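# Unload stones from wheelbarrow past the wooden batten

## Task

Move every stone out of the wheelbarrow to the far side of the low wooden batten, and make sure the wheelbarrow is still upright on the floor, resting on its wheel and legs.

## Robot and tools

Robots: four identical i2rt Big YAM arms named arm1, arm2, arm3 and arm4. Each has six revolute joints, a two-finger gripper and a wrist camera (arm1_cam_wrist to arm4_cam_wrist). Two fixed room cameras, cam_high and cam_low, are not on any arm. The hand reaches roughly 1.0 m from the joint1 axis.

Frame: one shared scene frame, metres, origin on the floor, +z up. Quaternions are written w, x, y, z. Foot (base_link) poses: arm1 (-0.295, +0.655, +0.934) quat (+0.722, -0.004, +0.000, -0.692); arm2 (-0.295, -0.668, +0.967) quat (+0.712, +0.003, -0.004, +0.702); arm3 (+0.378, +0.632, +1.040) quat (+0.692, -0.001, -0.002, -0.722); arm4 (+0.333, -0.631, +1.054) quat (+0.692, +0.001, +0.000, +0.722). Each foot faces along its own +x, so arm1 and arm3 on the +y side face toward -y, and arm2 and arm4 on the -y side face toward +y. The "hand" point sits between the finger pads, about 1 cm short of the tips; the fingers extend along the hand's +z and open along its y.

Joints (radians, absolute; tolerance for done in brackets): joint1_rad -2.879..2.879 (±0.045), turns the arm about its foot, positive counter-clockwise seen from above, 0 points along the foot's +x. joint2_rad 0..3.141 (±0.14), shoulder; 0 is upper arm back and roughly level, larger lifts it up then forward. joint3_rad 0..3.019 (±0.09), elbow; 0 is folded, larger opens. joint4_rad -1.692..1.57 (±0.055), hand pitch, positive tips fingers up. joint5_rad -1.57..1.57 (±0.03), sideways swing, positive to the arm's right. joint6_rad -2.094..2.094 (±0.035), roll, positive clockwise viewed from behind the hand. gripper_m 0..0.093 metres (±0.003), gap between fingertips, about 50-64 N per pad.

move: keys arm1..arm4 and cameras. Each arm key holds a separate object for that arm only; an arm not named keeps its previous command. Inside it: "joints" is a map of absolute targets by joint name (units above). "target" is a list of seven numbers [x, y, z, qw, qx, qy, qz], an absolute hand pose in the scene frame in metres, reached by a straight path starting from the arm's current hand_target. "speed" (m/s, 0.002..0.5, default 0.25) is only allowed with target; rotation is capped at twice that value in rad/s. When target is given, joints may contain only gripper_m. All motions start at once; all hand paths finish together, paced by the slowest. A path lasts 0.5 to 10 s and an action at most 15 s. Each control step clips the commanded pose to 100 mm and 20 degrees from the measured pose, then uses damped IK, favouring position. Expect the hand to lag, drift, overshoot speed near full stretch, and stop a centimetre or more off. Paths ignore obstacles and other arms. cameras: list of camera names or "all"; omitted or null gives all, [] gives none. A move with no arm returns full state and images.

Results: per arm joint_positions, Joint velocities (rad/s, gripper m/s; may read "within noise"), joint torques (N m in arm-joint order, with offsets and noise; numbers 3 and 4 flip sign beyond ±28), hand, hand_target, joint_status and hand_status. The "move" line gives done or the worst status per commanded arm. "pictures" lists image order; images may be slightly older than the state. Arms in "as last shown" were not commanded and repeat old values. Status words: off_target (resting short, maybe still pushing); time_out (joints keep a nearby target and keep pushing; listed in on_its_own; send the reported position to relax); not_followed, "joint command not followed" or "pose unreachable" (a collision/self check withheld targets; the arm may keep retrying); limit_stop_at_motor_heat. on_its_own's "held at" shows the target, not the reading. A tiny change from the current position may not move a joint.

Gripper: gripping a hard object at full force reads up to 0.005 m below its width; closed on nothing reads 0.000-0.002; in free air reading runs up to 0.002 wider than the real gap. Commanding about 0.005 below the touch reading gives full force. Release by commanding well above the reading.

wait: seconds 0 to 10, plus optional cameras; robots keep their last commands. zoom_image: camera name and region [x0, y0, x1, y1] in pixels (origin top-left, images 672x504, region at most 504x504); only cameras in the latest images. read_manual: section "licences". finished_scene: scene = the current scene number; irreversible, and later calls in the same reply act on the next scene.

Errors: a refused move or wait (out-of-range value, target speed without target, etc.) or a stop cuts off the rest of that reply's move, wait and finished_scene calls; an unknown key only voids that call.

Cameras: calibration values are given per camera (672x504 images); fixed cameras may have shifted up to 2.3 degrees and 9 mm. Wrist camera poses come from joint readings and inherit their errors.

Cautions: the arms never stop on contact and keep pushing. A strong squeeze between two arms ends the scene as failed; the safety check can be late and permits grippers and cameras to meet. Pushing, holding loads or long stretches heats motors: MOTOR HOT at 85 °C, and at 100 °C an OVER-TEMPERATURE FAULT drops that arm for 30-60 s or more. Avoid dropping stones, releasing while moving, slamming and hard pushes, and never tip the wheelbarrow. Loose items may get a brief random nudge. The simulation keeps running while you think, holding the last command.

Each tool is called after ">>>" in YAML: its name, and indented under it one key for each argument.

## Session

>>> move:
  cameras: ["all"]

Scene clock: 0.00 s.
Joint torques (N m): no reading
Heat: arm1: hottest joint3_rad 35 °C; arm2: hottest joint2_rad 34 °C; arm3: hottest joint3_rad 31 °C; arm4: hottest joint1_rad 32 °C.
Joint velocities: within noise
arm1.joint_positions: joint1_rad=-0.054 joint2_rad=+0.561 joint3_rad=+1.334 joint4_rad=-1.495 joint5_rad=+0.016 joint6_rad=-0.183 gripper_m=+0.09396
arm1.joint_status: not commanded
arm1.hand: x=-0.2978 y=+0.4627 z=+1.4289 quat_wxyz=(-0.256, -0.587, -0.695, +0.326) (m; scene frame)
arm1.hand_target: x=-0.2977 y=+0.4646 z=+1.4375 quat_wxyz=(-0.262, -0.584, -0.692, +0.334) (m; scene frame)
arm1.hand_status: not commanded
arm2.joint_positions: joint1_rad=-0.251 joint2_rad=+0.494 joint3_rad=+1.425 joint4_rad=-1.247 joint5_rad=-0.242 joint6_rad=+0.054 gripper_m=+0.09396
arm2.joint_status: not commanded
arm2.hand: x=-0.2892 y=-0.4917 z=+1.5699 quat_wxyz=(-0.395, +0.527, -0.607, -0.445) (m; scene frame)
arm2.hand_target: x=-0.2903 y=-0.4960 z=+1.5772 quat_wxyz=(-0.401, +0.524, -0.602, -0.449) (m; scene frame)
arm2.hand_status: not commanded
arm3.joint_positions: joint1_rad=-0.768 joint2_rad=+0.588 joint3_rad=+1.445 joint4_rad=-1.368 joint5_rad=-0.163 joint6_rad=+0.167 gripper_m=+0.09396
arm3.joint_status: not commanded
arm3.hand: x=+0.2458 y=+0.4723 z=+1.6077 quat_wxyz=(-0.290, -0.810, -0.290, +0.419) (m; scene frame)
arm3.hand_target: x=+0.2484 y=+0.4748 z=+1.6172 quat_wxyz=(-0.294, -0.804, -0.289, +0.429) (m; scene frame)
arm3.hand_status: not commanded
arm4.joint_positions: joint1_rad=-0.743 joint2_rad=+0.438 joint3_rad=+1.396 joint4_rad=-1.483 joint5_rad=+0.285 joint6_rad=+0.248 gripper_m=+0.09396
arm4.joint_status: not commanded
arm4.hand: x=+0.4573 y=-0.5609 z=+1.5999 quat_wxyz=(-0.484, +0.195, -0.838, -0.159) (m; scene frame)
arm4.hand_target: x=+0.4553 y=-0.5633 z=+1.6093 quat_wxyz=(-0.493, +0.192, -0.833, -0.165) (m; scene frame)
arm4.hand_status: not commanded
pictures: arm1_cam_wrist, arm2_cam_wrist, arm3_cam_wrist, arm4_cam_wrist, cam_high, cam_low
camera_calibration:
arm1_cam_wrist: T_world_to_cam=[[-0.985351, -0.0963428, 0.140716, -0.44898], [-0.125704, 0.967925, -0.217532, -0.16818], [-0.115245, -0.232034, -0.965857, 1.57646], [0, 0, 0, 1]] pos_world=[-0.281864, 0.485321, 1.54923]
arm2_cam_wrist: T_world_to_cam=[[0.992321, -0.0297802, -0.120047, 0.46271], [-0.0964774, -0.79371, -0.600597, 0.530393], [-0.0773962, 0.607568, -0.790488, 1.64265], [0, 0, 0, 1]] pos_world=[-0.280851, -0.563265, 1.6726]
arm3_cam_wrist: T_world_to_cam=[[-0.722037, 0.656141, -0.219413, 0.222122], [0.679195, 0.611845, -0.405389, 0.202571], [-0.131745, -0.44173, -0.887422, 1.78895], [0, 0, 0, 1]] pos_world=[0.258482, 0.520548, 1.71841]
arm4_cam_wrist: T_world_to_cam=[[0.474664, -0.877474, -0.0688057, -0.601128], [-0.812756, -0.406964, -0.416903, 0.813644], [0.33782, 0.253811, -0.906343, 1.56303], [0, 0, 0, 1]] pos_world=[0.418605, -0.593064, 1.71449]

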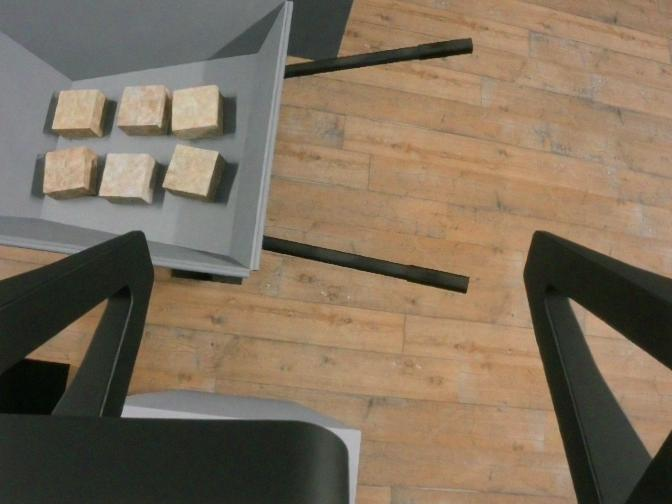

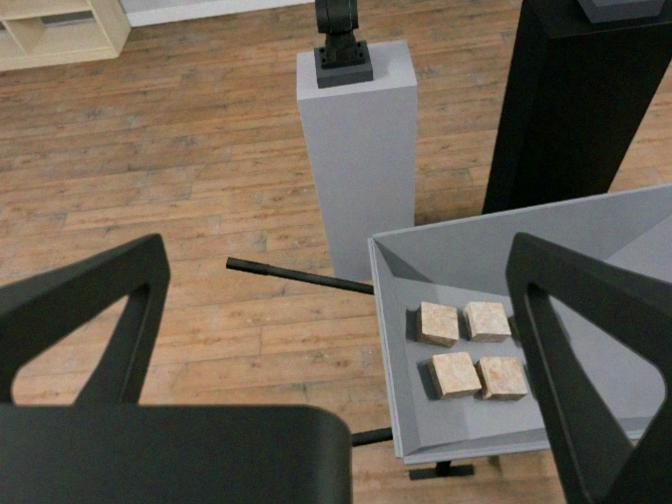

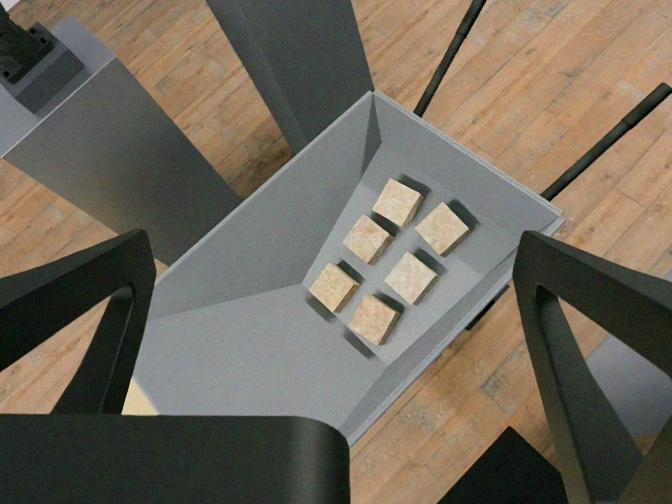

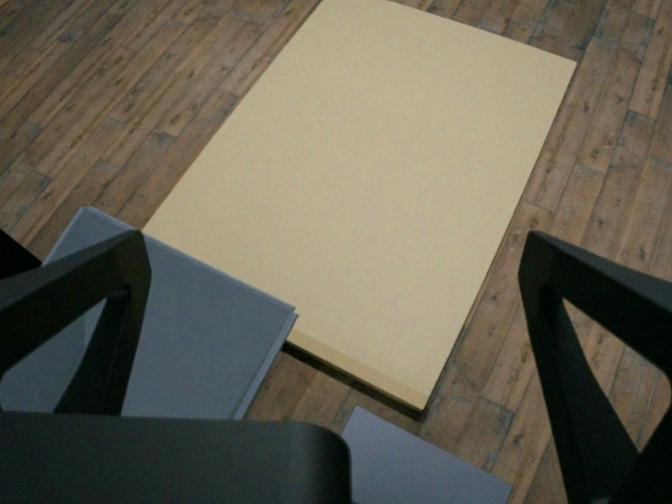

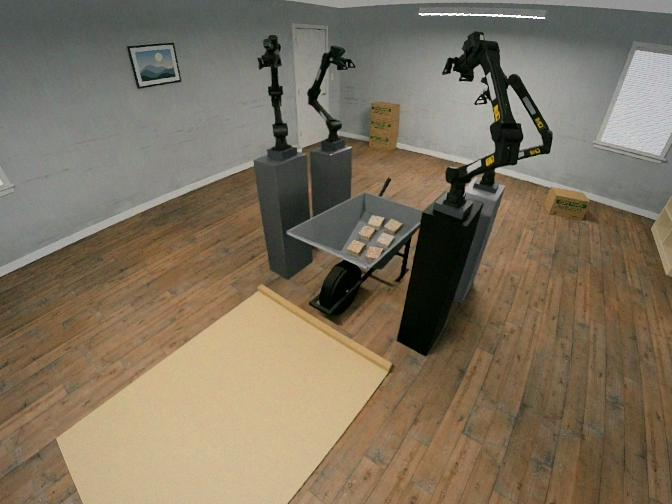

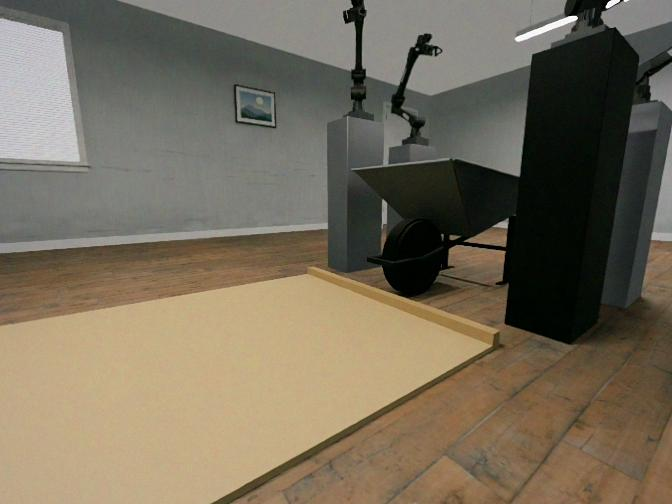

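>>> move:
  arm1: {"joints": {"joint1_rad": -1.316, "joint5_rad": 0, "joint6_rad": 0}}
  arm2: {"joints": {"joint1_rad": 1.32, "joint5_rad": 0, "joint6_rad": 0}}
  arm3: {"joints": {"joint1_rad": 1.2, "joint2_rad": 1.4, "joint3_rad": 2.6, "joint4_rad": -1.0}}
  arm4: {"joints": {"joint1_rad": -1.2, "joint2_rad": 1.4, "joint3_rad": 2.6, "joint4_rad": -1.0}}
  cameras: ["cam_low", "cam_high"]

>>> zoom_image:
  camera: "cam_low"
  region: [290, 150, 520, 360]

>>> move:
  arm1: {"joints": {"joint1_rad": -1.316, "joint2_rad": 2.859, "joint3_rad": 1.0175, "joint4_rad": 0.829, "joint5_rad": -1.047, "joint6_rad": 0.628}}
  arm2: {"joints": {"joint1_rad": 1.32, "joint2_rad": 3.017, "joint3_rad": 1.152, "joint4_rad": 0.92, "joint5_rad": 1.136, "joint6_rad": -0.67}}
  cameras: ["arm1_cam_wrist", "arm2_cam_wrist", "cam_low"]

Scene clock: 4.63 s.
Joint torques (N m): arm1=[-2.61 3.08 10.29 2.33 -0.11 -0.06] | arm2=[1.32 3.08 7.19 1.95 0.04 -0.19] | arm3=[1.03 -5.42 7.45 2.37 0.06 -0.06] | arm4=[-2.08 -5.07 5.46 2.51 -0.16 -0.05]
Heat: arm1: hottest joint3_rad 35 °C; arm2: hottest joint2_rad 34 °C; arm3: hottest joint3_rad 33 °C; arm4: hottest joint1_rad 32 °C.
move: arm1 done; arm2 done; arm3 done; arm4 done
Joint velocities: within noise
arm1.joint_positions: joint1_rad=-1.308 joint2_rad=+0.561 joint3_rad=+1.334 joint4_rad=-1.495 joint5_rad=+0.003 joint6_rad=-0.010 gripper_m=+0.09398
arm1.joint_status: all done
arm1.hand: x=-0.4790 y=+0.6001 z=+1.4290 quat_wxyz=(-0.062, -0.899, -0.141, +0.410) (m; scene frame)
arm1.hand_target: x=-0.4775 y=+0.6018 z=+1.4376 quat_wxyz=(-0.064, -0.896, -0.133, +0.419) (m; scene frame)
arm1.hand_status: not commanded
arm2.joint_positions: joint1_rad=+1.305 joint2_rad=+0.494 joint3_rad=+1.425 joint4_rad=-1.247 joint5_rad=-0.009 joint6_rad=+0.018 gripper_m=+0.09398
arm2.joint_status: all done
arm2.hand: x=-0.4720 y=-0.6244 z=+1.5668 quat_wxyz=(-0.077, +0.801, -0.115, -0.582) (m; scene frame)
arm2.hand_target: x=-0.4684 y=-0.6279 z=+1.5742 quat_wxyz=(-0.080, +0.797, -0.102, -0.590) (m; scene frame)
arm2.hand_status: not commanded
arm3.joint_positions: joint1_rad=+1.193 joint2_rad=+1.390 joint3_rad=+2.578 joint4_rad=-1.023 joint5_rad=-0.173 joint6_rad=+0.167 gripper_m=+0.09398
arm3.joint_status: all done
arm3.hand: x=+0.7568 y=+0.4976 z=+1.9507 quat_wxyz=(-0.762, -0.122, -0.635, +0.042) (m; scene frame)
arm3.hand_target: x=+0.7556 y=+0.5010 z=+1.9608 quat_wxyz=(-0.773, -0.116, -0.623, +0.043) (m; scene frame)
arm3.hand_status: not commanded
arm4.joint_positions: joint1_rad=-1.184 joint2_rad=+1.400 joint3_rad=+2.584 joint4_rad=-1.018 joint5_rad=+0.293 joint6_rad=+0.248 gripper_m=+0.09396
arm4.joint_status: all done
arm4.hand: x=+0.7216 y=-0.5097 z=+1.9628 quat_wxyz=(-0.743, -0.053, -0.647, -0.162) (m; scene frame)
arm4.hand_target: x=+0.7172 y=-0.5189 z=+1.9731 quat_wxyz=(-0.754, -0.061, -0.633, -0.162) (m; scene frame)
arm4.hand_status: not commanded
pictures: cam_high, cam_low

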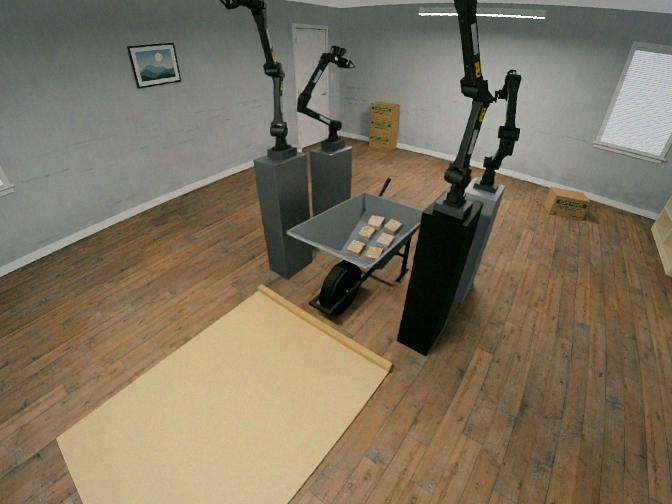

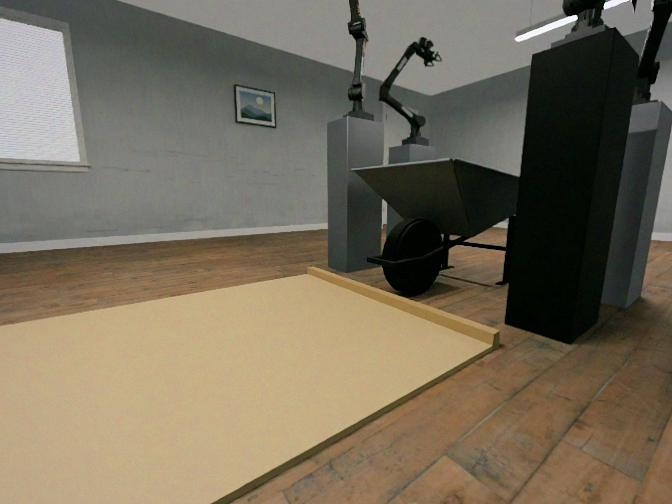

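Scaled by 2.191 from the camera's 672x504 image, which has a finer 960x720 frame.

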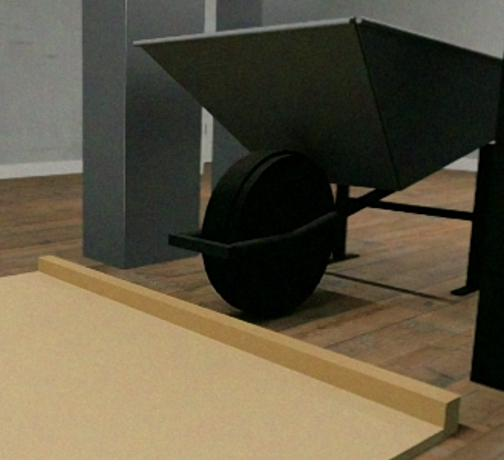

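Scene clock: 7.27 s.
Joint torques (N m): arm1=[-2.49 -14.45 -0.88 2.35 -0.6 -0.15] | arm2=[1.03 -15.03 -0.8 1.8 0.47 -0.09] | arm3=[0.97 -5.48 7.45 2.37 0.06 -0.06] | arm4=[-2.08 -5.13 5.45 2.5 -0.15 -0.06]
Heat: arm1: hottest joint3_rad 35 °C; arm2: hottest joint2_rad 34 °C; arm3: hottest joint3_rad 33 °C; arm4: hottest joint3_rad 33 °C.
move: arm1 done; arm2 done
Joint velocities: within noise
arm1.joint_positions: joint1_rad=-1.309 joint2_rad=+2.861 joint3_rad=+1.019 joint4_rad=+0.810 joint5_rad=-1.044 joint6_rad=+0.628 gripper_m=+0.09398
arm1.joint_status: all done
arm1.hand: x=-0.6192 y=+0.3960 z=+0.6019 quat_wxyz=(-0.536, -0.844, +0.002, -0.008) (m; scene frame)
arm1.hand_target: x=-0.6231 y=+0.3973 z=+0.6043 quat_wxyz=(-0.539, -0.842, +0.004, -0.002) (m; scene frame)
arm1.hand_status: not commanded
arm2.joint_positions: joint1_rad=+1.307 joint2_rad=+3.014 joint3_rad=+1.147 joint4_rad=+0.902 joint5_rad=+1.134 joint6_rad=-0.663 gripper_m=+0.09399
arm2.joint_status: all done
arm2.hand: x=-0.6156 y=-0.4107 z=+0.5939 quat_wxyz=(-0.575, +0.818, -0.003, +0.009) (m; scene frame)
arm2.hand_target: x=-0.6215 y=-0.4142 z=+0.5944 quat_wxyz=(-0.577, +0.816, +0.004, +0.002) (m; scene frame)
arm2.hand_status: not commanded
arm3, arm4: as last shown
pictures: arm1_cam_wrist, arm2_cam_wrist, cam_low
camera_calibration:
arm1_cam_wrist: T_world_to_cam=[[0.0218366, 0.419363, -0.907556, 0.394679], [0.805521, 0.530299, 0.264421, 0.13595], [0.592164, -0.73683, -0.326226, 0.978101], [0, 0, 0, 1]] pos_world=[-0.697326, 0.483086, 0.641327]
arm2_cam_wrist: T_world_to_cam=[[-0.0140256, 0.355595, 0.934535, -0.415685], [0.800978, -0.555462, 0.223377, 0.137973], [0.59853, 0.751675, -0.277033, 0.966987], [0, 0, 0, 1]] pos_world=[-0.695114, -0.502405, 0.625539]

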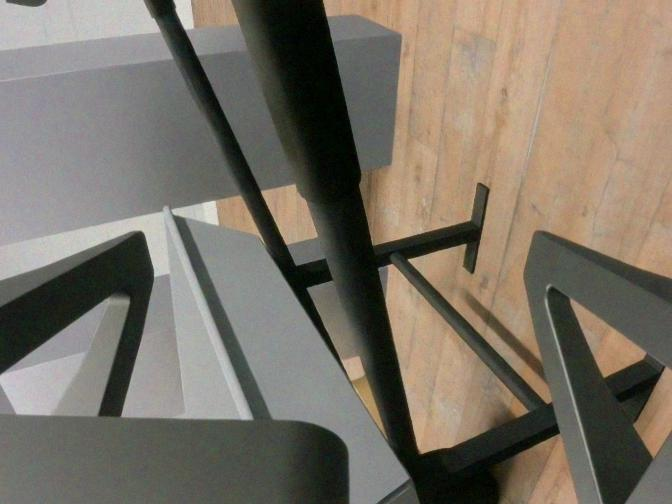

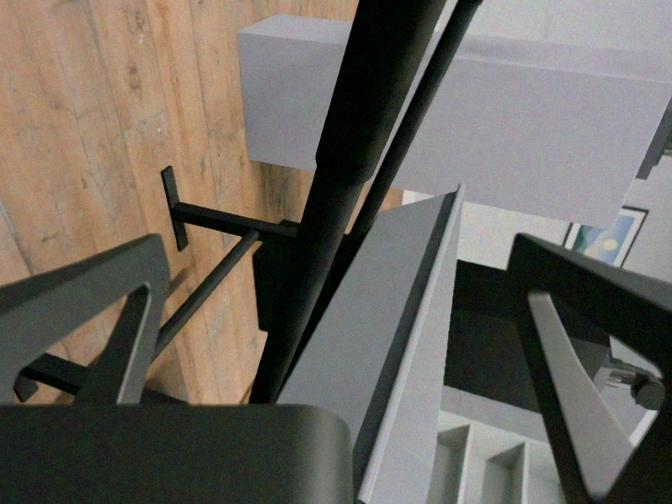

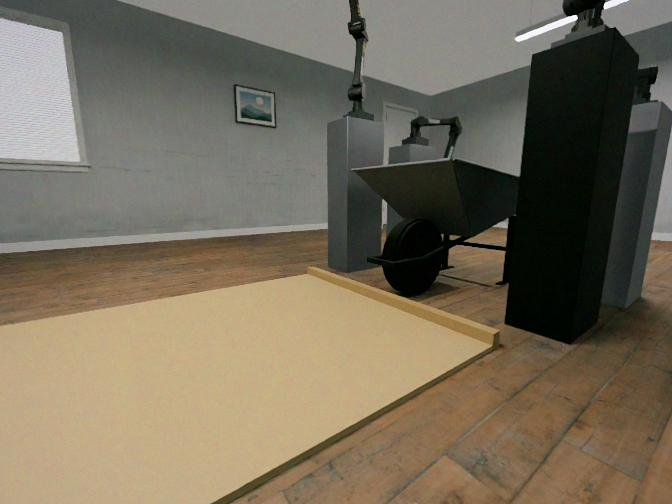

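>>> move:
  arm1: {"target": [-0.577, 0.307, 0.571, 0.5333, 0.8371, 0.0655, -0.1028], "speed": 0.25}
  arm2: {"target": [-0.594, -0.333, 0.576, 0.5333, -0.8371, 0.0655, 0.1028], "speed": 0.25}
  cameras: ["arm1_cam_wrist", "arm2_cam_wrist"]

Scene clock: 11.27 s.
Joint torques (N m): arm1=[-2.08 -12.51 -0.7 3.14 -0.12 -0.13] | arm2=[-0.79 -13.45 -0.51 2.47 0.1 -0.11] | arm3=[1.03 -5.36 7.45 2.36 0.06 -0.06] | arm4=[-2.14 -5.07 5.46 2.51 -0.15 -0.06]
Heat: arm1: hottest joint3_rad 35 °C; arm2: hottest joint2_rad 34 °C; arm3: hottest joint3_rad 33 °C; arm4: hottest joint3_rad 33 °C.
move: arm1 done; arm2 done
Joint velocities: within noise
arm1.joint_positions: joint1_rad=-0.985 joint2_rad=+3.021 joint3_rad=+1.085 joint4_rad=+1.333 joint5_rad=-0.741 joint6_rad=+0.866 gripper_m=+0.09398
arm1.joint_status: not commanded
arm1.hand: x=-0.5808 y=+0.3030 z=+0.5757 quat_wxyz=(-0.532, -0.837, -0.071, +0.103) (m; scene frame)
arm1.hand_target: x=-0.5775 y=+0.3070 z=+0.5709 quat_wxyz=(-0.533, -0.837, -0.066, +0.104) (m; scene frame)
arm1.hand_status: done (0.007 m and 0.6 deg from the pose sent, 0.103 m and 14.9 deg at the start)
arm2.joint_positions: joint1_rad=+1.035 joint2_rad=+3.069 joint3_rad=+1.164 joint4_rad=+1.261 joint5_rad=+0.792 joint6_rad=-0.796 gripper_m=+0.09399
arm2.joint_status: not commanded
arm2.hand: x=-0.6014 y=-0.3326 z=+0.5817 quat_wxyz=(-0.531, +0.838, -0.069, -0.107) (m; scene frame)
arm2.hand_target: x=-0.5944 y=-0.3333 z=+0.5758 quat_wxyz=(-0.533, +0.837, -0.065, -0.104) (m; scene frame)
arm2.hand_status: done (0.009 m and 0.7 deg from the pose sent, 0.083 m and 15.5 deg at the start)
arm3, arm4: as last shown
pictures: arm1_cam_wrist, arm2_cam_wrist
camera_calibration:
arm1_cam_wrist: T_world_to_cam=[[-0.219303, 0.416884, -0.882107, 0.255101], [0.844084, 0.534504, 0.0427568, 0.310008], [0.489315, -0.735196, -0.469104, 0.900278], [0, 0, 0, 1]] pos_world=[-0.646248, 0.389832, 0.634095]
arm2_cam_wrist: T_world_to_cam=[[0.21793, 0.442595, 0.869837, -0.225786], [0.851497, -0.52176, 0.0521497, 0.313903], [0.476927, 0.729298, -0.490576, 0.940133], [0, 0, 0, 1]] pos_world=[-0.666457, -0.421923, 0.641233]

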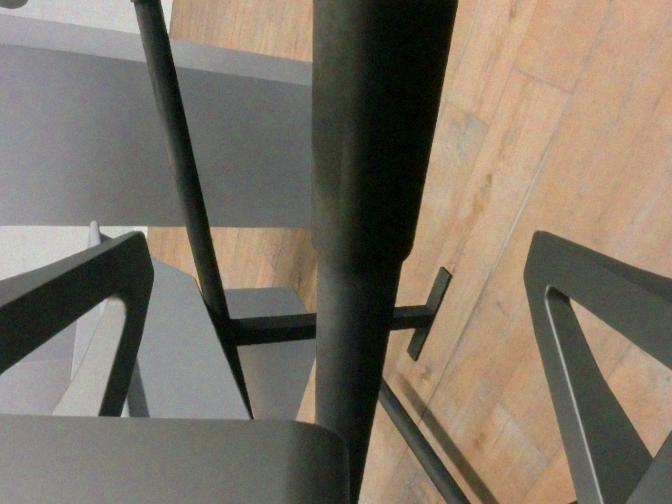

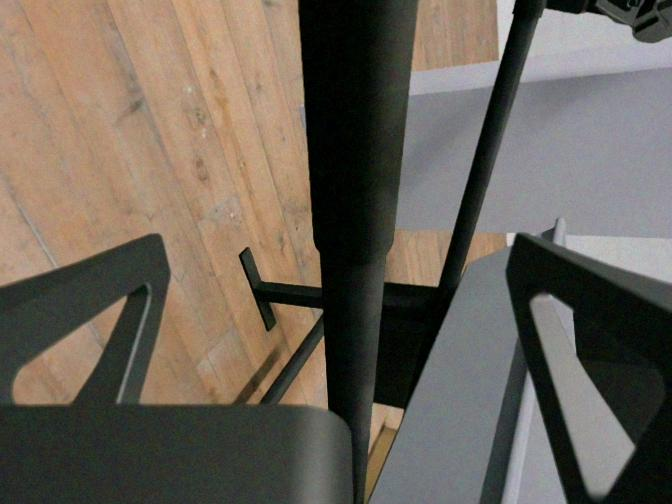

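>>> move:
  arm1: {"target": [-0.588, 0.242, 0.531, 0.5333, 0.8371, 0.0655, -0.1028], "speed": 0.15}
  arm2: {"target": [-0.597, -0.248, 0.538, 0.5333, -0.8371, 0.0655, 0.1028], "speed": 0.15}
  cameras: ["arm1_cam_wrist", "arm2_cam_wrist"]

Scene clock: 15.57 s.
Joint torques (N m): arm1=[-1.85 -13.63 0.69 1.58 -0.08 -0.13] | arm2=[-1.08 -14.86 0.61 0.83 0.05 -0.11] | arm3=[1.03 -5.48 7.45 2.39 0.06 -0.06] | arm4=[-2.14 -5.13 5.45 2.52 -0.15 -0.06]
Heat: arm1: hottest joint3_rad 35 °C; arm2: hottest joint2_rad 34 °C; arm3: hottest joint3_rad 34 °C; arm4: hottest joint3_rad 33 °C.
move: arm1 off_target; arm2 off_target
Joint velocities: within noise
arm1.joint_positions: joint1_rad=-0.865 joint2_rad=+3.088 joint3_rad=+1.292 joint4_rad=+1.286 joint5_rad=-0.636 joint6_rad=+0.952 gripper_m=+0.09398
arm1.joint_status: not commanded
arm1.hand: x=-0.5971 y=+0.2348 z=+0.5454 quat_wxyz=(-0.542, -0.829, -0.075, +0.117) (m; scene frame)
arm1.hand_target: x=-0.5878 y=+0.2424 z=+0.5314 quat_wxyz=(-0.533, -0.837, -0.066, +0.103) (m; scene frame)
arm1.hand_status: off_target (0.018 m and 2.4 deg from the pose sent, 0.076 m and 0.6 deg at the start)
arm2.joint_positions: joint1_rad=+0.853 joint2_rad=+3.112 joint3_rad=+1.369 joint4_rad=+1.186 joint5_rad=+0.637 joint6_rad=-0.902 gripper_m=+0.09399
arm2.joint_status: not commanded
arm2.hand: x=-0.6105 y=-0.2426 z=+0.5553 quat_wxyz=(-0.527, +0.838, -0.080, -0.115) (m; scene frame)
arm2.hand_target: x=-0.5969 y=-0.2486 z=+0.5400 quat_wxyz=(-0.519, +0.847, -0.070, -0.096) (m; scene frame)
arm2.hand_status: off_target (0.023 m and 2.3 deg from the pose sent, 0.095 m and 0.7 deg at the start; a joint's target at an end of its range on 59 of 73 steps)
arm3, arm4: as last shown
pictures: arm1_cam_wrist, arm2_cam_wrist
camera_calibration:
arm1_cam_wrist: T_world_to_cam=[[-0.242788, 0.395519, -0.885787, 0.246171], [0.847021, 0.531535, 0.00517706, 0.384453], [0.472874, -0.749023, -0.464063, 0.834587], [0, 0, 0, 1]] pos_world=[-0.660527, 0.323409, 0.603365]
arm2_cam_wrist: T_world_to_cam=[[0.244473, 0.446825, 0.86057, -0.218268], [0.847984, -0.528947, 0.033742, 0.376295], [0.470272, 0.7215, -0.508214, 0.86969], [0, 0, 0, 1]] pos_world=[-0.674722, -0.330914, 0.617126]

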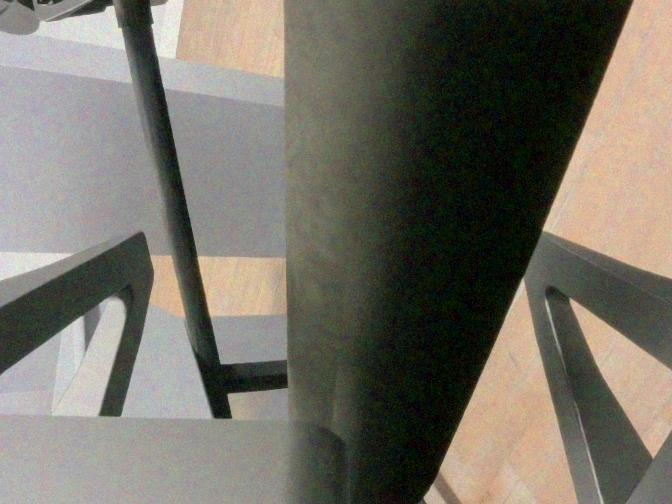

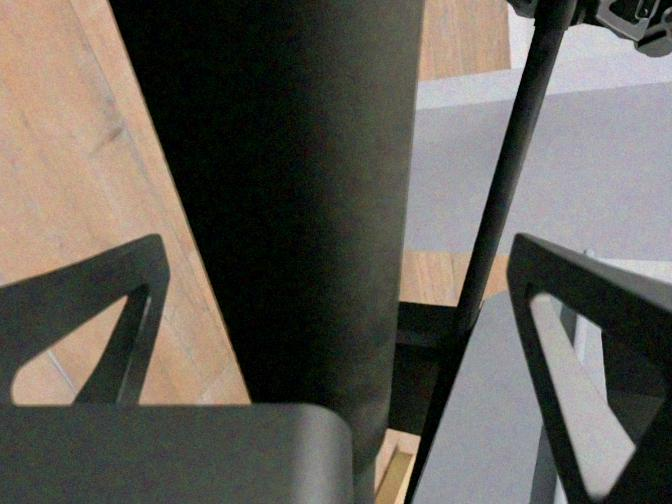

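>>> move:
  arm1: {"target": [-0.588, 0.256, 0.521, 0.5333, 0.8371, 0.0655, -0.1028], "speed": 0.15}
  arm2: {"target": [-0.597, -0.257, 0.53, 0.5333, -0.8371, 0.0655, 0.1028], "speed": 0.15}
  cameras: ["arm1_cam_wrist", "arm2_cam_wrist"]

>>> move:
  arm1: {"joints": {"gripper_m": 0.018}}
  arm2: {"joints": {"gripper_m": 0.018}}
  cameras: ["arm1_cam_wrist", "arm2_cam_wrist", "cam_low"]

Scene clock: 19.97 s.
Joint torques (N m): arm1=[-2.49 -13.63 0.46 1.98 -0.32 -0.29] | arm2=[0.26 -14.8 0.4 0.8 0.24 0.21] | arm3=[0.91 -5.48 7.43 2.37 0.06 -0.06] | arm4=[-2.14 -5.13 5.44 2.51 -0.15 -0.05]
Heat: arm1: hottest joint3_rad 35 °C; arm2: hottest joint2_rad 35 °C; arm3: hottest joint3_rad 34 °C; arm4: hottest joint3_rad 34 °C.
move: arm1 off_target; arm2 off_target
Joint velocities: within noise
arm1.joint_positions: joint1_rad=-0.884 joint2_rad=+3.122 joint3_rad=+1.303 joint4_rad=+1.286 joint5_rad=-0.655 joint6_rad=+0.952 gripper_m=+0.09398
arm1.joint_status: not commanded
arm1.hand: x=-0.5924 y=+0.2480 z=+0.5311 quat_wxyz=(-0.539, -0.833, -0.069, +0.108) (m; scene frame)
arm1.hand_target: x=-0.5878 y=+0.2560 z=+0.5214 quat_wxyz=(-0.533, -0.837, -0.066, +0.103) (m; scene frame)
arm1.hand_status: off_target (0.014 m and 1.0 deg from the pose sent, 0.034 m and 2.4 deg at the start)
arm2.joint_positions: joint1_rad=+0.853 joint2_rad=+3.112 joint3_rad=+1.369 joint4_rad=+1.140 joint5_rad=+0.639 joint6_rad=-0.902 gripper_m=+0.09399
arm2.joint_status: not commanded
arm2.hand: x=-0.6062 y=-0.2461 z=+0.5472 quat_wxyz=(-0.516, +0.848, -0.073, -0.099) (m; scene frame)
arm2.hand_target: x=-0.5968 y=-0.2573 z=+0.5321 quat_wxyz=(-0.506, +0.855, -0.072, -0.090) (m; scene frame)
arm2.hand_status: off_target (0.022 m and 2.5 deg from the pose sent, 0.032 m and 2.3 deg at the start; a joint's target at an end of its range on 44 of 45 steps)
arm3, arm4: as last shown
pictures: arm1_cam_wrist, arm2_cam_wrist
camera_calibration:
arm1_cam_wrist: T_world_to_cam=[[-0.221407, 0.403697, -0.887698, 0.241142], [0.84781, 0.529488, 0.0293357, 0.361639], [0.481868, -0.746104, -0.459491, 0.837787], [0, 0, 0, 1]] pos_world=[-0.656913, 0.336245, 0.588408]
arm2_cam_wrist: T_world_to_cam=[[0.215403, 0.472293, 0.854717, -0.218955], [0.845146, -0.528647, 0.0791247, 0.344673], [0.489214, 0.705317, -0.513028, 0.876198], [0, 0, 0, 1]] pos_world=[-0.672784, -0.332376, 0.609387]

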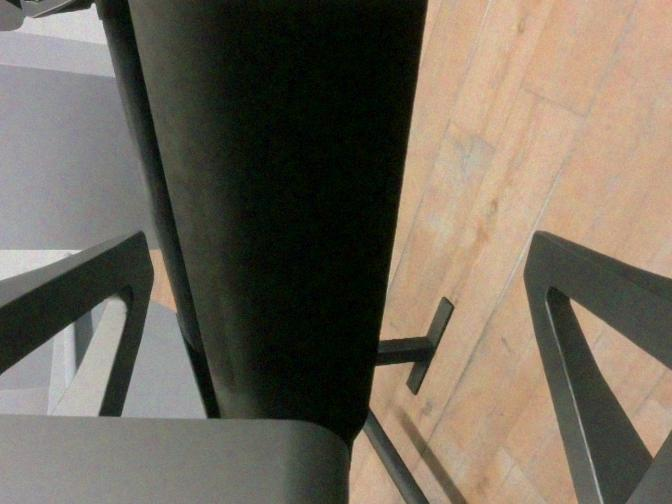

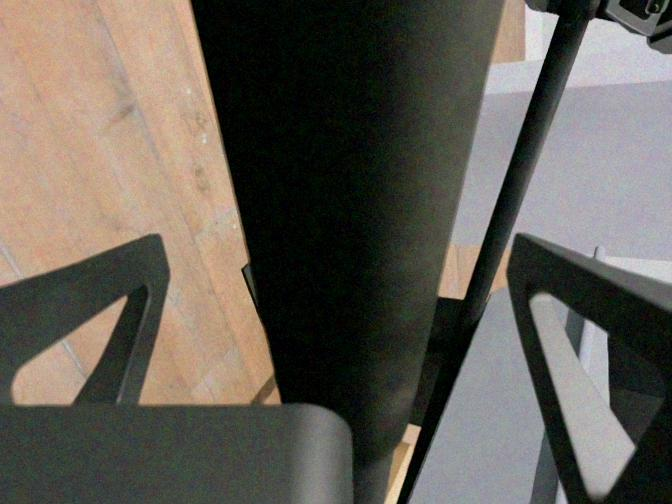

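Scene clock: 20.73 s.
Joint torques (N m): arm1=[-2.55 -13.04 0.49 1.63 0.19 -0.45] | arm2=[0.26 -14.74 0.42 0.87 0.05 0.24] | arm3=[0.97 -5.42 7.45 2.36 0.07 -0.06] | arm4=[-2.08 -5.07 5.45 2.48 -0.15 -0.05]
Heat: arm1: hottest joint3_rad 35 °C; arm2: hottest joint2_rad 35 °C; arm3: hottest joint3_rad 34 °C; arm4: hottest joint3_rad 34 °C.
move: arm1 off_target; arm2 off_target
Joint velocities: within noise
arm1.joint_positions: joint1_rad=-0.884 joint2_rad=+3.112 joint3_rad=+1.304 joint4_rad=+1.293 joint5_rad=-0.675 joint6_rad=+0.970 gripper_m=+0.03011
arm1.joint_status: gripper_m off_target (ended at +0.03013, target +0.01800)
arm1.hand: x=-0.5940 y=+0.2432 z=+0.5382 quat_wxyz=(-0.548, -0.827, -0.069, +0.101) (m; scene frame)
arm1.hand_target: x=-0.5867 y=+0.2557 z=+0.5218 quat_wxyz=(-0.535, -0.836, -0.067, +0.100) (m; scene frame)
arm1.hand_status: not commanded
arm2.joint_positions: joint1_rad=+0.853 joint2_rad=+3.111 joint3_rad=+1.369 joint4_rad=+1.138 joint5_rad=+0.651 joint6_rad=-0.907 gripper_m=+0.03131
arm2.joint_status: gripper_m off_target (ended at +0.03134, target +0.01800)
arm2.hand: x=-0.6045 y=-0.2454 z=+0.5480 quat_wxyz=(-0.519, +0.846, -0.074, -0.093) (m; scene frame)
arm2.hand_target: x=-0.5957 y=-0.2569 z=+0.5326 quat_wxyz=(-0.507, +0.854, -0.073, -0.087) (m; scene frame)
arm2.hand_status: not commanded
arm3, arm4: as last shown
pictures: arm1_cam_wrist, arm2_cam_wrist, cam_low
camera_calibration:
arm1_cam_wrist: T_world_to_cam=[[-0.216321, 0.382669, -0.898204, 0.262756], [0.842287, 0.538377, 0.0265146, 0.361428], [0.493719, -0.750809, -0.438779, 0.835252], [0, 0, 0, 1]] pos_world=[-0.659966, 0.331982, 0.592917]
arm2_cam_wrist: T_world_to_cam=[[0.211283, 0.46621, 0.859074, -0.226746], [0.840086, -0.535879, 0.0842026, 0.335907], [0.499616, 0.703905, -0.504878, 0.876759], [0, 0, 0, 1]] pos_world=[-0.672326, -0.331438, 0.609164]

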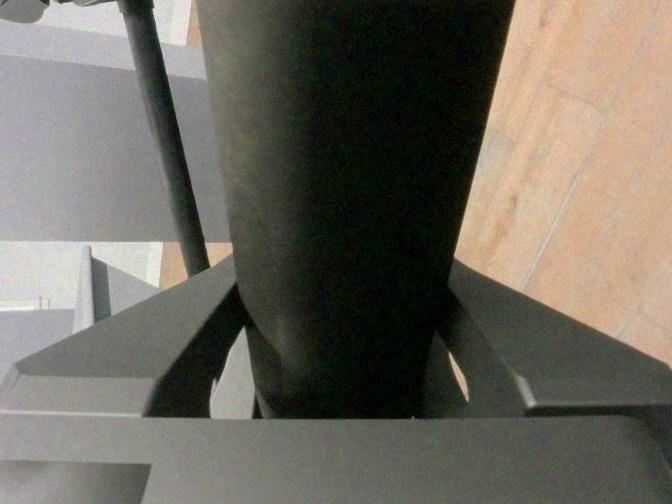

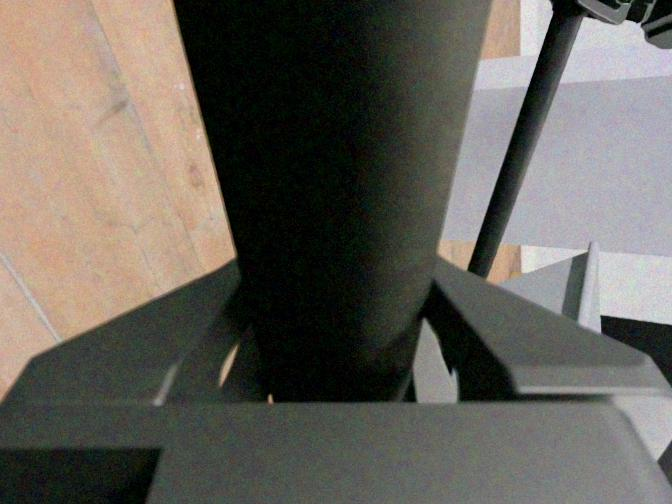

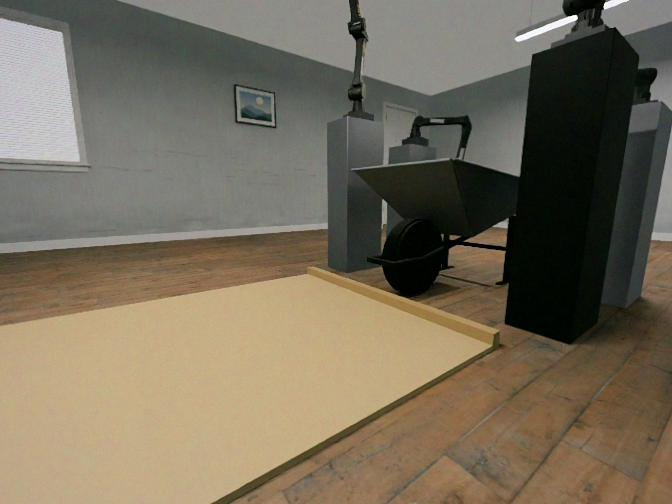

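>>> move:
  arm1: {"target": [-0.603, 0.222, 0.771, 0.5274, 0.8279, 0.1025, -0.1609], "speed": 0.15}
  arm2: {"target": [-0.613, -0.222, 0.781, 0.5274, -0.8279, 0.1025, 0.1609], "speed": 0.15}
  cameras: ["cam_high"]

>>> zoom_image:
  camera: "cam_high"
  region: [240, 180, 440, 380]

Scene clock: 27.07 s.
Joint torques (N m): arm1=[-5.71 -23.82 -9.25 8.61 0.14 -0.75] | arm2=[2.43 -25.29 -7.54 8.2 -0.11 0.53] | arm3=[0.97 -5.42 7.45 2.37 0.06 -0.06] | arm4=[-2.08 -5.19 5.45 2.5 -0.15 -0.06]
Heat: arm1: hottest joint2_rad 35 °C; arm2: hottest joint2_rad 35 °C; arm3: hottest joint3_rad 35 °C; arm4: hottest joint3_rad 34 °C.
move: arm1 off_target; arm2 off_target
Joint velocities: within noise
arm1.joint_positions: joint1_rad=-0.703 joint2_rad=+2.975 joint3_rad=+1.060 joint4_rad=+1.260 joint5_rad=-0.489 joint6_rad=+0.981 gripper_m=+0.03016
arm1.joint_status: not commanded
arm1.hand: x=-0.5133 y=+0.2428 z=+0.5667 quat_wxyz=(-0.477, -0.872, -0.077, +0.077) (m; scene frame)
arm1.hand_target: x=-0.5517 y=+0.2310 z=+0.6430 quat_wxyz=(-0.522, -0.831, -0.102, +0.160) (m; scene frame)
arm1.hand_status: off_target (0.224 m and 12.6 deg from the pose sent, 0.234 m and 8.2 deg at the start; pose on its path clipped on 54 of 79 steps)
arm2.joint_positions: joint1_rad=+0.710 joint2_rad=+3.054 joint3_rad=+1.165 joint4_rad=+1.226 joint5_rad=+0.502 joint6_rad=-0.951 gripper_m=+0.03134
arm2.joint_status: not commanded
arm2.hand: x=-0.5273 y=-0.2562 z=+0.5649 quat_wxyz=(-0.477, +0.872, -0.075, -0.082) (m; scene frame)
arm2.hand_target: x=-0.5629 y=-0.2389 z=+0.6416 quat_wxyz=(-0.523, +0.831, -0.102, -0.160) (m; scene frame)
arm2.hand_status: off_target (0.235 m and 12.3 deg from the pose sent, 0.234 m and 8.7 deg at the start; pose on its path clipped on 55 of 79 steps)
arm3, arm4: as last shown
pictures: cam_high

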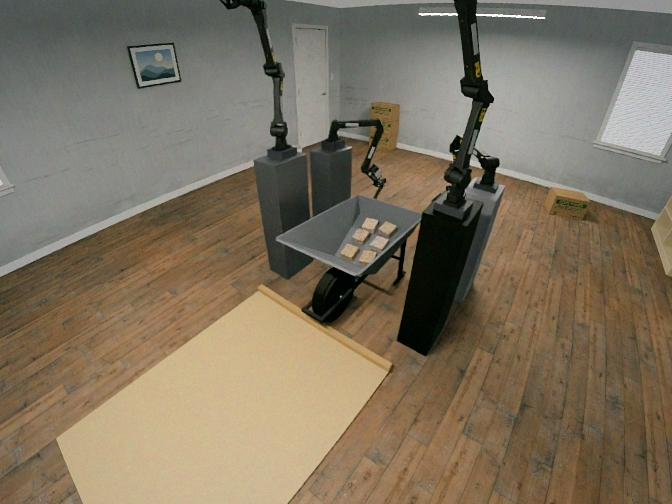

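Scaled by 2.520 from the camera's 672x504 image, which has a finer 960x720 frame.

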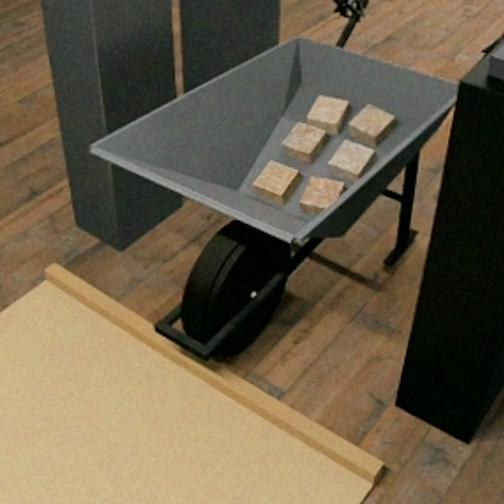

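>>> move:
  arm1: {"target": [-0.56, 0.222, 0.91, 0.5401, 0.8007, 0.1447, -0.2145], "speed": 0.15}
  arm2: {"target": [-0.57, -0.225, 0.915, 0.5401, -0.8007, 0.1447, 0.2145], "speed": 0.15}
  cameras: ["arm1_cam_wrist", "arm2_cam_wrist", "cam_high"]

Scene clock: 32.27 s.
Joint torques (N m): arm1=[-4.84 -22.95 -10.78 9.59 0.49 -1.44] | arm2=[1.49 -23.71 -8.84 9.02 -0.27 1.28] | arm3=[1.03 -5.42 7.45 2.37 0.06 -0.06] | arm4=[-2.26 -5.19 5.46 2.51 -0.15 -0.05]
Heat: arm1: hottest joint2_rad 36 °C; arm2: hottest joint2_rad 36 °C; arm3: hottest joint3_rad 35 °C; arm4: hottest joint3_rad 34 °C.
move: arm1 off_target; arm2 off_target
Joint velocities: within noise
arm1.joint_positions: joint1_rad=-0.598 joint2_rad=+2.901 joint3_rad=+0.909 joint4_rad=+1.399 joint5_rad=-0.374 joint6_rad=+1.015 gripper_m=+0.03034
arm1.joint_status: not commanded
arm1.hand: x=-0.4772 y=+0.2429 z=+0.6128 quat_wxyz=(-0.481, -0.866, -0.089, +0.106) (m; scene frame)
arm1.hand_target: x=-0.5026 y=+0.2329 z=+0.6926 quat_wxyz=(-0.523, -0.815, -0.144, +0.204) (m; scene frame)
arm1.hand_status: off_target (0.309 m and 17.2 deg from the pose sent, 0.347 m and 20.7 deg at the start; pose on its path clipped on 101 of 105 steps; a joint's target at an end of its range on 63 of 105 steps)
arm2.joint_positions: joint1_rad=+0.615 joint2_rad=+3.002 joint3_rad=+1.023 joint4_rad=+1.397 joint5_rad=+0.405 joint6_rad=-0.983 gripper_m=+0.03158
arm2.joint_status: not commanded
arm2.hand: x=-0.4917 y=-0.2567 z=+0.6078 quat_wxyz=(-0.488, +0.861, -0.089, -0.113) (m; scene frame)
arm2.hand_target: x=-0.5154 y=-0.2430 z=+0.6875 quat_wxyz=(-0.530, +0.810, -0.145, -0.206) (m; scene frame)
arm2.hand_status: off_target (0.319 m and 16.1 deg from the pose sent, 0.354 m and 20.3 deg at the start; pose on its path clipped on 102 of 105 steps; a joint's target at an end of its range on 55 of 105 steps)
arm3, arm4: as last shown
pictures: arm1_cam_wrist, arm2_cam_wrist, cam_high
camera_calibration:
arm1_cam_wrist: T_world_to_cam=[[-0.247051, 0.516147, -0.820097, 0.260202], [0.839296, 0.536971, 0.0851202, 0.224187], [0.484302, -0.667275, -0.565859, 0.863199], [0, 0, 0, 1]] pos_world=[-0.541925, 0.321306, 0.682757]
arm2_cam_wrist: T_world_to_cam=[[0.252045, 0.522699, 0.814407, -0.23492], [0.845736, -0.527997, 0.0771359, 0.239133], [0.470323, 0.669331, -0.575145, 0.878035], [0, 0, 0, 1]] pos_world=[-0.555993, -0.338642, 0.677872]

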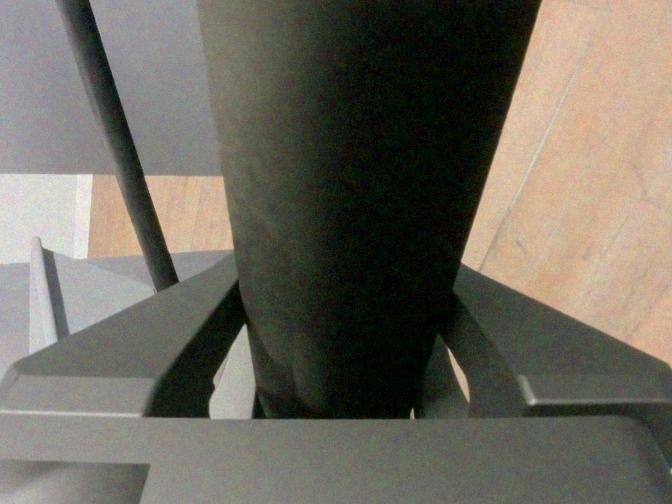

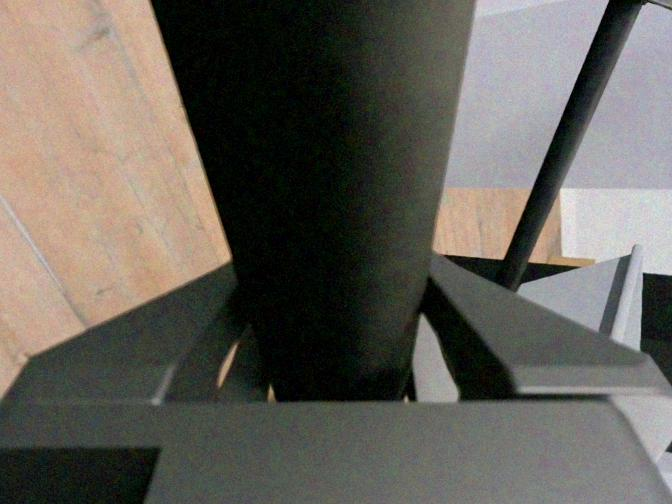

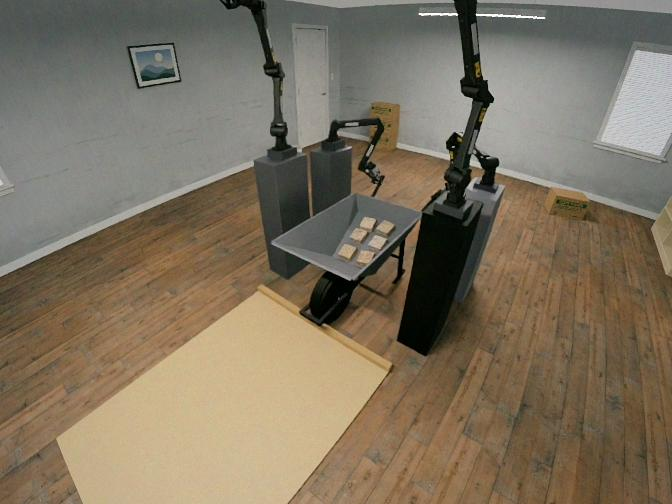

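>>> move:
  arm1: {"joints": {"joint1_rad": -0.70, "joint2_rad": 2.6, "joint3_rad": 0.82, "joint4_rad": 1.54, "joint5_rad": -0.40, "joint6_rad": 0.96}}
  arm2: {"joints": {"joint1_rad": 0.70, "joint2_rad": 2.68, "joint3_rad": 0.91, "joint4_rad": 1.54, "joint5_rad": 0.42, "joint6_rad": -0.95}}
  cameras: ["cam_high"]

Scene clock: 40.93 s.
Joint torques (N m): arm1=[-3.84 -26.52 -1.92 8.53 -0.27 -0.32] | arm2=[1.49 -28.81 -2.02 7.99 0.36 0.12] | arm3=[1.08 -5.42 7.45 2.37 0.06 -0.06] | arm4=[-2.08 -5.07 5.44 2.5 -0.15 -0.05]
Heat: arm1: hottest joint2_rad 37 °C; arm2: hottest joint2_rad 38 °C; arm3: hottest joint3_rad 35 °C; arm4: hottest joint3_rad 35 °C.
move: arm1 time_out; arm2 time_out
Joint velocities: within noise
arm1.joint_positions: joint1_rad=-0.677 joint2_rad=+2.763 joint3_rad=+0.830 joint4_rad=+1.399 joint5_rad=-0.388 joint6_rad=+0.970 gripper_m=+0.03034
arm1.joint_status: joint2_rad time_out (moved -0.138 of -0.301); joint4_rad time_out (moved +0.000 of +0.141); the others done
arm1.on_its_own: joint2_rad reads +2.763 and still pushes toward +2.600 since a time_out; joint4_rad reads +1.399 and still pushes toward +1.540 since a time_out
arm1.hand: x=-0.5195 y=+0.2410 z=+0.6692 quat_wxyz=(-0.496, -0.852, -0.082, +0.147) (m; scene frame)
arm1.hand_target: x=-0.5670 y=+0.1957 z=+0.7767 quat_wxyz=(-0.581, -0.772, -0.103, +0.238) (m; scene frame)
arm1.hand_status: not commanded
arm2.joint_positions: joint1_rad=+0.682 joint2_rad=+2.850 joint3_rad=+0.923 joint4_rad=+1.397 joint5_rad=+0.402 joint6_rad=-0.951 gripper_m=+0.03158
arm2.joint_status: joint2_rad time_out (moved -0.153 of -0.322); joint4_rad time_out (moved +0.000 of +0.143); the others done
arm2.on_its_own: joint2_rad reads +2.850 and still pushes toward +2.680 since a time_out; joint4_rad reads +1.397 and still pushes toward +1.540 since a time_out
arm2.hand: x=-0.5333 y=-0.2538 z=+0.6690 quat_wxyz=(-0.498, +0.850, -0.078, -0.153) (m; scene frame)
arm2.hand_target: x=-0.5842 y=-0.2041 z=+0.7813 quat_wxyz=(-0.583, +0.768, -0.102, -0.244) (m; scene frame)
arm2.hand_status: not commanded
arm3.joint_positions: joint1_rad=+1.193 joint2_rad=+1.390 joint3_rad=+2.578 joint4_rad=-1.023 joint5_rad=-0.173 joint6_rad=+0.167 gripper_m=+0.09398
arm3.joint_status: not commanded
arm3.hand: x=+0.7568 y=+0.4976 z=+1.9507 quat_wxyz=(-0.762, -0.122, -0.635, +0.042) (m; scene frame)
arm3.hand_target: x=+0.7556 y=+0.5010 z=+1.9608 quat_wxyz=(-0.773, -0.116, -0.623, +0.043) (m; scene frame)
arm3.hand_status: not commanded
arm4.joint_positions: joint1_rad=-1.184 joint2_rad=+1.400 joint3_rad=+2.584 joint4_rad=-1.018 joint5_rad=+0.293 joint6_rad=+0.248 gripper_m=+0.09396
arm4.joint_status: not commanded
arm4.hand: x=+0.7216 y=-0.5097 z=+1.9628 quat_wxyz=(-0.743, -0.053, -0.647, -0.162) (m; scene frame)
arm4.hand_target: x=+0.7172 y=-0.5189 z=+1.9731 quat_wxyz=(-0.754, -0.061, -0.633, -0.162) (m; scene frame)
arm4.hand_status: not commanded
pictures: cam_high

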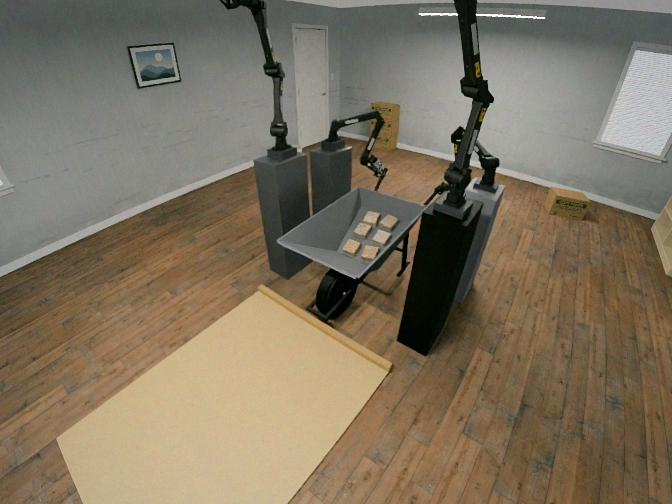

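>>> move:
  arm1: {"joints": {"joint1_rad": -0.69, "joint2_rad": 2.375, "joint3_rad": 0.67, "joint4_rad": 1.56, "joint5_rad": -0.42, "joint6_rad": 0.94}}
  arm2: {"joints": {"joint1_rad": 0.68, "joint2_rad": 2.435, "joint3_rad": 0.74, "joint4_rad": 1.56, "joint5_rad": 0.43, "joint6_rad": -0.92}}
  cameras: ["cam_high"]

Scene clock: 45.20 s.
Joint torques (N m): arm1=[-3.02 -26.29 0.03 9.46 -0.97 -0.11] | arm2=[1.32 -29.22 -0.57 8.92 1 -0.04] | arm3=[0.91 -5.48 7.45 2.37 0.06 -0.06] | arm4=[-2.14 -5.19 5.46 2.5 -0.15 -0.05]
Heat: arm1: hottest joint2_rad 38 °C; arm2: hottest joint2_rad 39 °C; arm3: hottest joint3_rad 36 °C; arm4: hottest joint3_rad 35 °C.
move: arm1 time_out; arm2 time_out
Joint velocities: within noise
arm1.joint_positions: joint1_rad=-0.677 joint2_rad=+2.543 joint3_rad=+0.663 joint4_rad=+1.399 joint5_rad=-0.399 joint6_rad=+0.918 gripper_m=+0.03034
arm1.joint_status: joint2_rad time_out (moved -0.220 of -0.388); joint4_rad time_out (moved +0.000 of +0.161); the others done
arm1.on_its_own: joint2_rad reads +2.543 and still pushes toward +2.375 since a time_out; joint4_rad reads +1.399 and still pushes toward +1.560 since a time_out
arm1.hand: x=-0.5169 y=+0.2416 z=+0.7541 quat_wxyz=(-0.510, -0.835, -0.111, +0.172) (m; scene frame)
arm1.hand_target: x=-0.5531 y=+0.1982 z=+0.8705 quat_wxyz=(-0.608, -0.738, -0.134, +0.260) (m; scene frame)
arm1.hand_status: not commanded
arm2.joint_positions: joint1_rad=+0.664 joint2_rad=+2.616 joint3_rad=+0.737 joint4_rad=+1.397 joint5_rad=+0.404 joint6_rad=-0.903 gripper_m=+0.03158
arm2.joint_status: joint2_rad time_out (moved -0.235 of -0.415); joint4_rad time_out (moved +0.000 of +0.163); the others done
arm2.on_its_own: joint2_rad reads +2.616 and still pushes toward +2.435 since a time_out; joint4_rad reads +1.397 and still pushes toward +1.560 since a time_out
arm2.hand: x=-0.5273 y=-0.2483 z=+0.7606 quat_wxyz=(-0.510, +0.835, -0.110, -0.175) (m; scene frame)
arm2.hand_target: x=-0.5690 y=-0.2023 z=+0.8852 quat_wxyz=(-0.609, +0.734, -0.135, -0.268) (m; scene frame)
arm2.hand_status: not commanded
arm3, arm4: as last shown
pictures: cam_high

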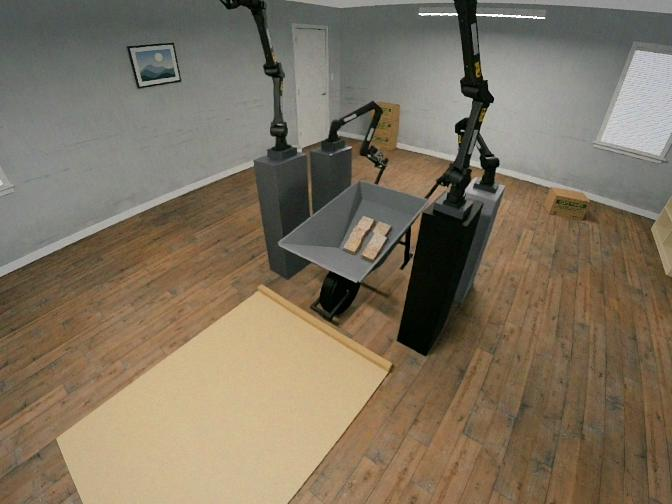

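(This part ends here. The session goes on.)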